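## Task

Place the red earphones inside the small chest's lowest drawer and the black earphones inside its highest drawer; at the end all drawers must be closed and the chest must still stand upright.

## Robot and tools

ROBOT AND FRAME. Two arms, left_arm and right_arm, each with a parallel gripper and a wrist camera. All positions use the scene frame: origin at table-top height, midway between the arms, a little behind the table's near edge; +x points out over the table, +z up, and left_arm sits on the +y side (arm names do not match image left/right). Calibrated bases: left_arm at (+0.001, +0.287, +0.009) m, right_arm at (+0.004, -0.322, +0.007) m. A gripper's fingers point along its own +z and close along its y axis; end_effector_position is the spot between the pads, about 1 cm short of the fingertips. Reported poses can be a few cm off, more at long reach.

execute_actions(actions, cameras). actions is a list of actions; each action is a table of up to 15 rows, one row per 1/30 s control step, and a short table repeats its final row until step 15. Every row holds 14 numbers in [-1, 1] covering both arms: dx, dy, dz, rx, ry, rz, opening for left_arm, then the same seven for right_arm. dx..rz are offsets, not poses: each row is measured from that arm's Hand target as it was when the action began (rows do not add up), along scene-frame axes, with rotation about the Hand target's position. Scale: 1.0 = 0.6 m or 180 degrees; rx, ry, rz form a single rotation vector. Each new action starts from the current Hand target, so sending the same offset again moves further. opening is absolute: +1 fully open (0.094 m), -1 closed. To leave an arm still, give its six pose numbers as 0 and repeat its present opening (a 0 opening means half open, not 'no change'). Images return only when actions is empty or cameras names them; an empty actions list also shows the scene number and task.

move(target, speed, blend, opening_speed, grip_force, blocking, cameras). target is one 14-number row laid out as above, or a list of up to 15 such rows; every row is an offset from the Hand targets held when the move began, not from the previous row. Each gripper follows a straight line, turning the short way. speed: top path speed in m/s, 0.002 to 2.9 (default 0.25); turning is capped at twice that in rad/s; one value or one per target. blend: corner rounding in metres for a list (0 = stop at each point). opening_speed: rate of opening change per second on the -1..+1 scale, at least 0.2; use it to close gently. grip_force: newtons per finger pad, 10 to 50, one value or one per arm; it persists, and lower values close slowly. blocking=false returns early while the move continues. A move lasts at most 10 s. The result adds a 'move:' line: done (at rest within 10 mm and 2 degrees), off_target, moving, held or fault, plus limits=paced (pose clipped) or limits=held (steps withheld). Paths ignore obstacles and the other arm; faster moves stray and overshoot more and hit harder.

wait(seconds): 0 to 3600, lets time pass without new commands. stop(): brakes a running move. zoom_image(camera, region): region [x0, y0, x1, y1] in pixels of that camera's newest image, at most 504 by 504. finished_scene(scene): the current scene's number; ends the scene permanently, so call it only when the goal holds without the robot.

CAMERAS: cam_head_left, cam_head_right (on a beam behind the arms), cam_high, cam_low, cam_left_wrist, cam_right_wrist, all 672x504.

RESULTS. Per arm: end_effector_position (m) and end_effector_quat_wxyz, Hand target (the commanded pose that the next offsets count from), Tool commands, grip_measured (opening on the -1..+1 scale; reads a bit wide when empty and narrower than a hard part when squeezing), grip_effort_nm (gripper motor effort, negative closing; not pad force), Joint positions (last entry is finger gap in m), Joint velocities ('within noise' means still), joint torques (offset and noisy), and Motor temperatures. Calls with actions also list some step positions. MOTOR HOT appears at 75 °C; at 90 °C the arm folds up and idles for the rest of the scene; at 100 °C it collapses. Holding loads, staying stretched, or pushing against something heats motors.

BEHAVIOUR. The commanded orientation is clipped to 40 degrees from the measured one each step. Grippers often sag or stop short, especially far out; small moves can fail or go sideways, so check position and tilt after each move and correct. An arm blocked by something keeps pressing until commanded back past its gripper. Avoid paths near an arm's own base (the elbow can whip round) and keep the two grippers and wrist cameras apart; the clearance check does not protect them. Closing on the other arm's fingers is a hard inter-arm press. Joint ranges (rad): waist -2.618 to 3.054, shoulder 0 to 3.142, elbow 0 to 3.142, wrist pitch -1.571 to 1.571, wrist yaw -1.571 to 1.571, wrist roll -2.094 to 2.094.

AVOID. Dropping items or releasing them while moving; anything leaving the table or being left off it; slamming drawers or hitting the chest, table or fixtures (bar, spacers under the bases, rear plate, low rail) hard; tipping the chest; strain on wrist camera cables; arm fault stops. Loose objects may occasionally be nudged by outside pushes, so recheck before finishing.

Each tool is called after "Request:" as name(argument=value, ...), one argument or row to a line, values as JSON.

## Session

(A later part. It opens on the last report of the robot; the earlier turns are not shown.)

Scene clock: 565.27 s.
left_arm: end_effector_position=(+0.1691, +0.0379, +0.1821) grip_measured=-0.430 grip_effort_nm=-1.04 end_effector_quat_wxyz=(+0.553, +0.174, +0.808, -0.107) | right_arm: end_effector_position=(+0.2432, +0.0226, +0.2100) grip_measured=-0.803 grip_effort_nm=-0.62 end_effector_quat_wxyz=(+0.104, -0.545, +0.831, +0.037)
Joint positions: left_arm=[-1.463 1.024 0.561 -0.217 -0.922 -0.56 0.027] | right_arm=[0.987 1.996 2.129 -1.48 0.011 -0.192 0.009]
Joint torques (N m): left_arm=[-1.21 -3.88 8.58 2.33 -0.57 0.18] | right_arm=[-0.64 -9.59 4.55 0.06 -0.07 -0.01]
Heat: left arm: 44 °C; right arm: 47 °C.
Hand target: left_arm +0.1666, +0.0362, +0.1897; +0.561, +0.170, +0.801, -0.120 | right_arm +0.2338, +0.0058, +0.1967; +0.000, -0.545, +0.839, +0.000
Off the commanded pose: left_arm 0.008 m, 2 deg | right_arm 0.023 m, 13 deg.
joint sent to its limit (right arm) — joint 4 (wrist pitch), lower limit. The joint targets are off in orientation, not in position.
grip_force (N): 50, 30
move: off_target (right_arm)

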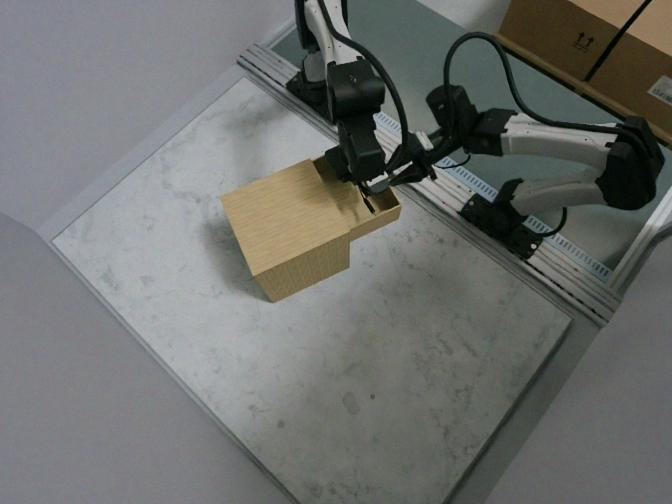

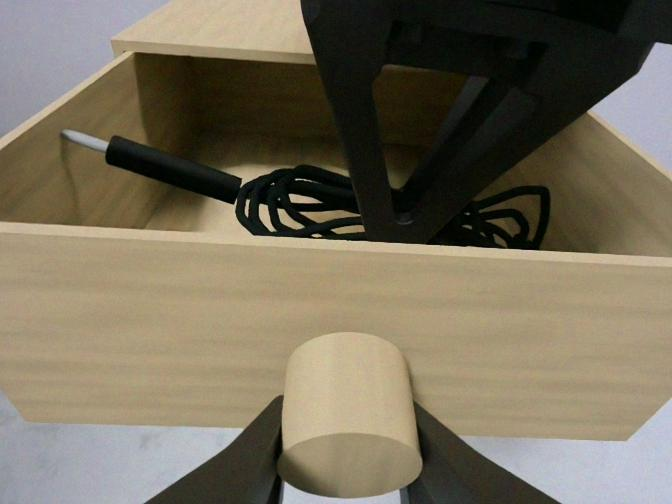

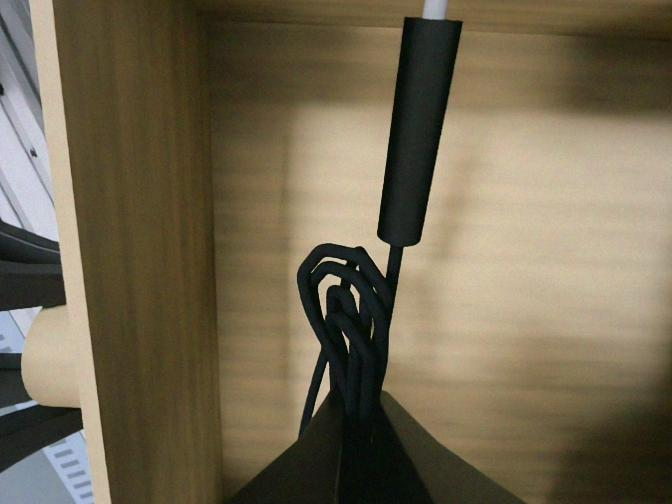

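Request:
move(
  target=[
    [0,0,0,0,0,0,-0.55,0.005,-0.02,-0.022,0,0,0,-1],
    [0,0,0,0,0,0,-0.55,0.005,-0.02,-0.022,0,0,0,-0.2],
    [0,0,0,0,0,0,-0.55,0.005,-0.02,0.2,0,0,0,-0.2],
  ],
  speed=[0.08,0.05,0.12],
  opening_speed=1,
  cameras=["cam_head_left","cam_left_wrist","cam_right_wrist"],
)

Scene clock: 578.13 s.
left_arm: end_effector_position=(+0.1691, +0.0380, +0.1820) grip_measured=-0.430 grip_effort_nm=-1.04 end_effector_quat_wxyz=(+0.553, +0.174, +0.808, -0.107) | right_arm: end_effector_position=(+0.2465, +0.0100, +0.3099) grip_measured=-0.202 grip_effort_nm=0.14 end_effector_quat_wxyz=(+0.232, -0.525, +0.814, +0.086)
Joint positions: left_arm=[-1.463 1.024 0.561 -0.217 -0.922 -0.561 0.027] | right_arm=[0.961 1.839 2.251 -1.479 0.007 -0.203 0.037]
Joint velocities: left_arm=[within noise] | right_arm=[-0.046 -0.007 0.002 -0.022 0.037 0.037 -0.001]
Joint torques (N m): left_arm=[-1.21 -3.88 8.59 2.34 -0.58 0.18] | right_arm=[-0.49 -10.33 7.24 0.68 -0.04 -0.12]
Heat: left arm: 45 °C; right arm: 49 °C.
Hand target: left_arm +0.1666, +0.0362, +0.1897; +0.561, +0.170, +0.801, -0.120 | right_arm +0.2368, -0.0061, +0.3167; +0.000, -0.545, +0.839, +0.000
Off the commanded pose: left_arm 0.008 m, 2 deg | right_arm 0.020 m, 29 deg.
joint sent to its limit (right arm) — joint 4 (wrist pitch), lower limit. The joint targets are off in orientation, not in position.
grip_force (N): 50, 30
move: off_target (right_arm); target 2's new opening was sent with right_arm's hand 0.025 m and 10 deg from that target

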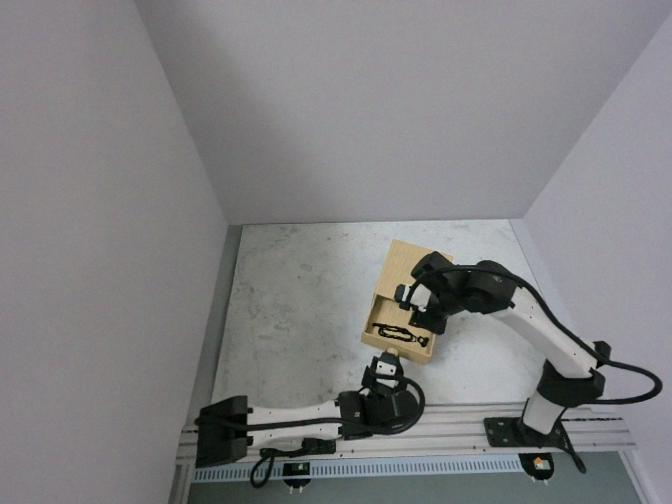

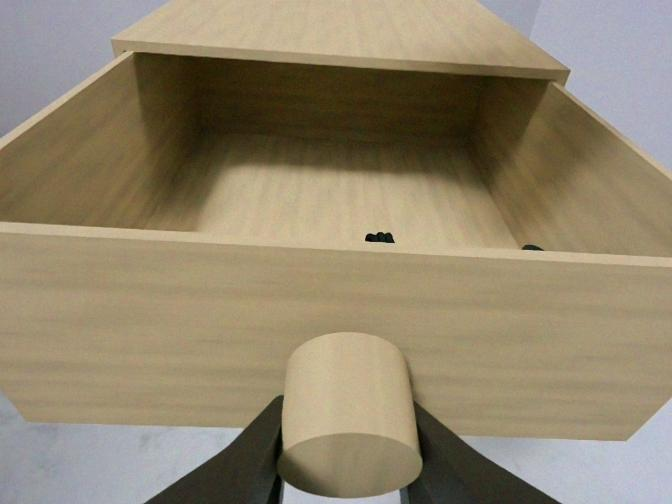

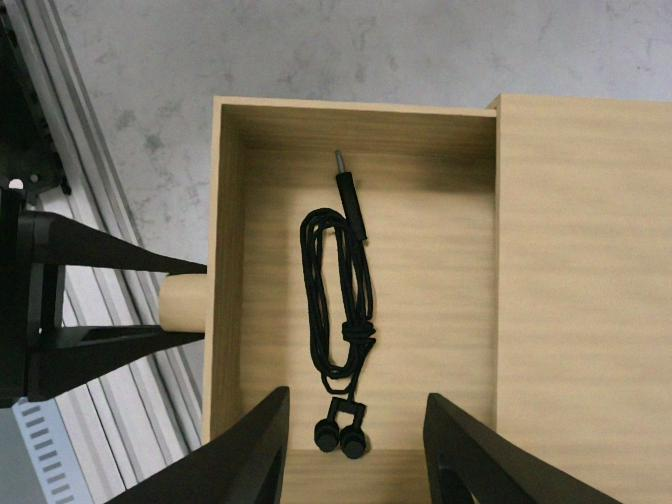

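Request:
move(
  target=[0.213,-0.0947,0,0,0,0,-0.55,0,-0.3,0.03,0,0,0,-0.2],
  speed=0.12,
  cameras=["cam_low","cam_left_wrist","cam_high"],
)

Scene clock: 588.63 s.
left_arm: end_effector_position=(+0.2859, -0.0090, +0.1801) grip_measured=-0.430 grip_effort_nm=-1.04 end_effector_quat_wxyz=(+0.553, +0.165, +0.809, -0.107) | right_arm: end_effector_position=(+0.2527, -0.1746, +0.3466) grip_measured=-0.202 grip_effort_nm=0.14 end_effector_quat_wxyz=(+0.297, -0.515, +0.804, -0.005)
Joint positions: left_arm=[-1.051 1.411 0.73 0.208 -0.583 -0.272 0.027] | right_arm=[0.542 1.352 1.866 -1.478 -0.017 -0.609 0.037]
Joint torques (N m): left_arm=[1.1 -3.12 11.66 2.9 0.03 0.39] | right_arm=[-0.16 -4.89 3.84 0.86 0.06 -0.11]
Heat: left arm: 45 °C; right arm: 49 °C.
Hand target: left_arm +0.2944, -0.0206, +0.1896; +0.561, +0.170, +0.802, -0.120 | right_arm +0.2368, -0.1862, +0.3346; +0.000, -0.545, +0.839, +0.000
Off the commanded pose: left_arm 0.017 m, 2 deg | right_arm 0.023 m, 35 deg.
joint sent to its limit (right arm) — joint 4 (wrist pitch), lower limit. The joint targets are off in orientation, not in position.
grip_force (N): 50, 30
move: off_target (left_arm, right_arm)
Images, in order (width x height): cam_high 672x504, cam_low 672x504, cam_left_wrist 672x504.

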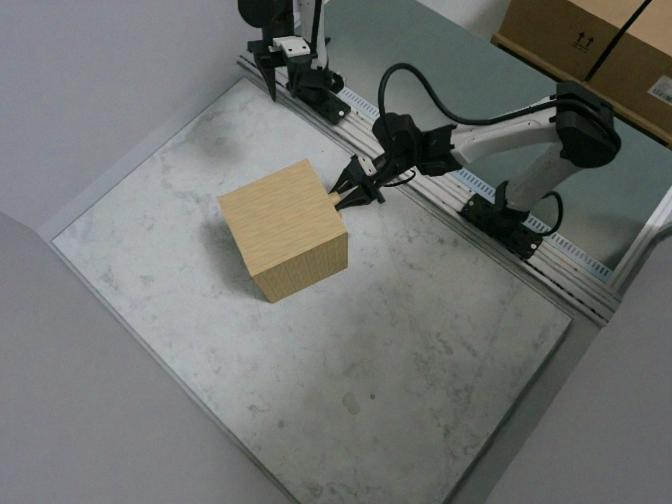

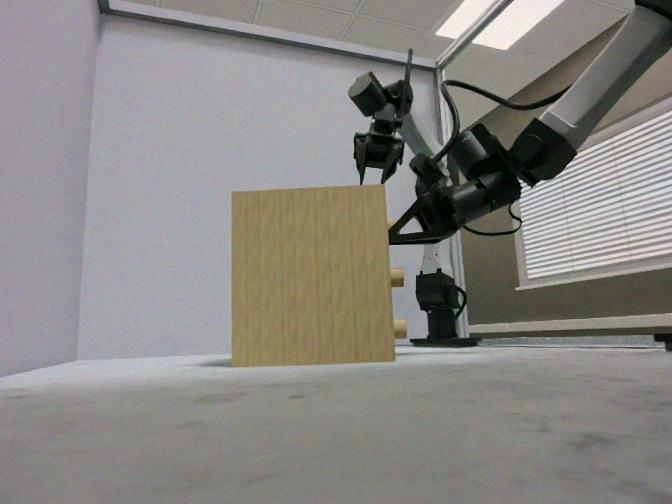

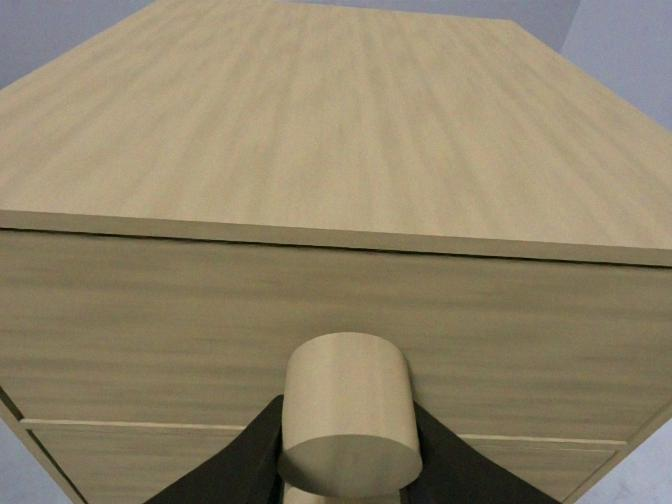

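Request:
move(
  target=[
    [-0.008,0.0067,0,0,0,0,-0.55,0,0,0,0,0,0,-0.2],
    [-0.008,0.0067,0,0,0,0,0.5,0,0,0,0,0,0,-0.2],
    [-0.145,0.07,0,0,0,0,0.5,0,0,0,0,0,0,-0.2],
  ],
  speed=[0.1,0.1,0.15],
  opening_speed=2,
  cameras=["cam_low","cam_left_wrist","cam_head_left"],
)

Scene clock: 600.23 s.
left_arm: end_effector_position=(+0.2095, +0.0163, +0.1920) grip_measured=+0.498 grip_effort_nm=0.11 end_effector_quat_wxyz=(+0.560, +0.175, +0.801, -0.122) | right_arm: end_effector_position=(+0.2531, -0.1751, +0.3466) grip_measured=-0.202 grip_effort_nm=0.14 end_effector_quat_wxyz=(+0.297, -0.515, +0.804, -0.007)
Joint positions: left_arm=[-1.281 1.125 0.592 0.016 -0.76 -0.38 0.07] | right_arm=[0.542 1.352 1.866 -1.478 -0.013 -0.611 0.037]
Joint torques (N m): left_arm=[-0.65 -4.62 7.24 2.34 -0.52 -0.05] | right_arm=[-0.05 -4.9 3.82 0.86 0.06 -0.12]
Heat: left arm: 47 °C; right arm: 46 °C.
Hand target: left_arm +0.2074, +0.0214, +0.1896; +0.561, +0.170, +0.802, -0.119 | right_arm +0.2368, -0.1861, +0.3346; +0.000, -0.545, +0.839, +0.000
Off the commanded pose: left_arm 0.006 m, 1 deg | right_arm 0.023 m, 35 deg.
joint sent to its limit (right arm) — joint 4 (wrist pitch), lower limit. The joint targets are off in orientation, not in position.
grip_force (N): 50, 30
move: done; target 2's new opening was sent with left_arm's hand 0.013 m and 2 deg from that target
Images, in order (width x height): cam_head_left 672x504, cam_low 672x504, cam_left_wrist 672x504.

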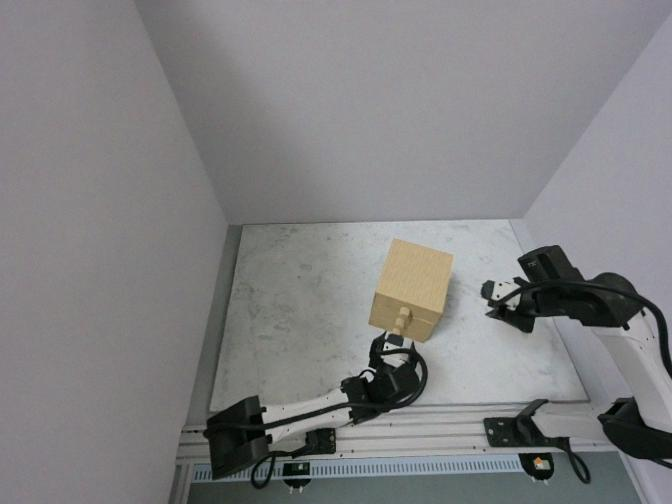

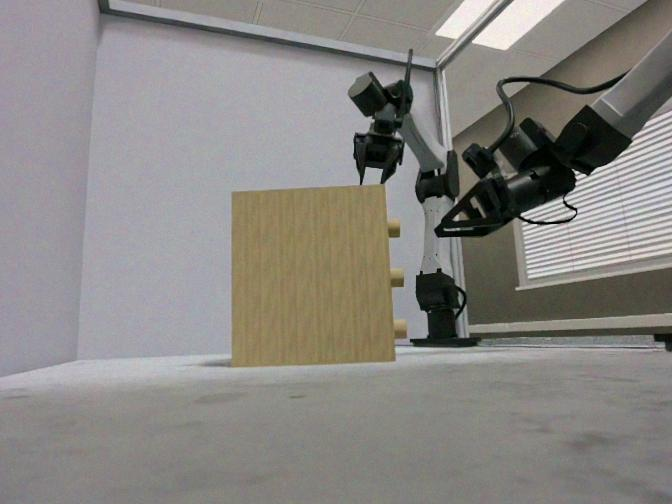

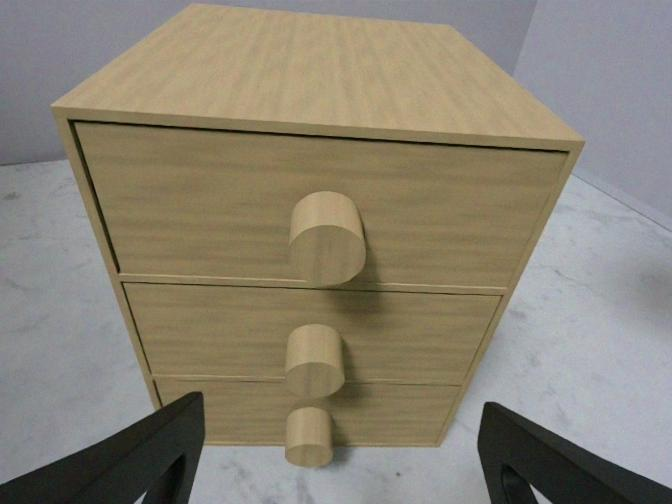

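All drawers are flush and closed.

Request:
finished_scene(
  scene=1,
)

The scene is finished: the task was done.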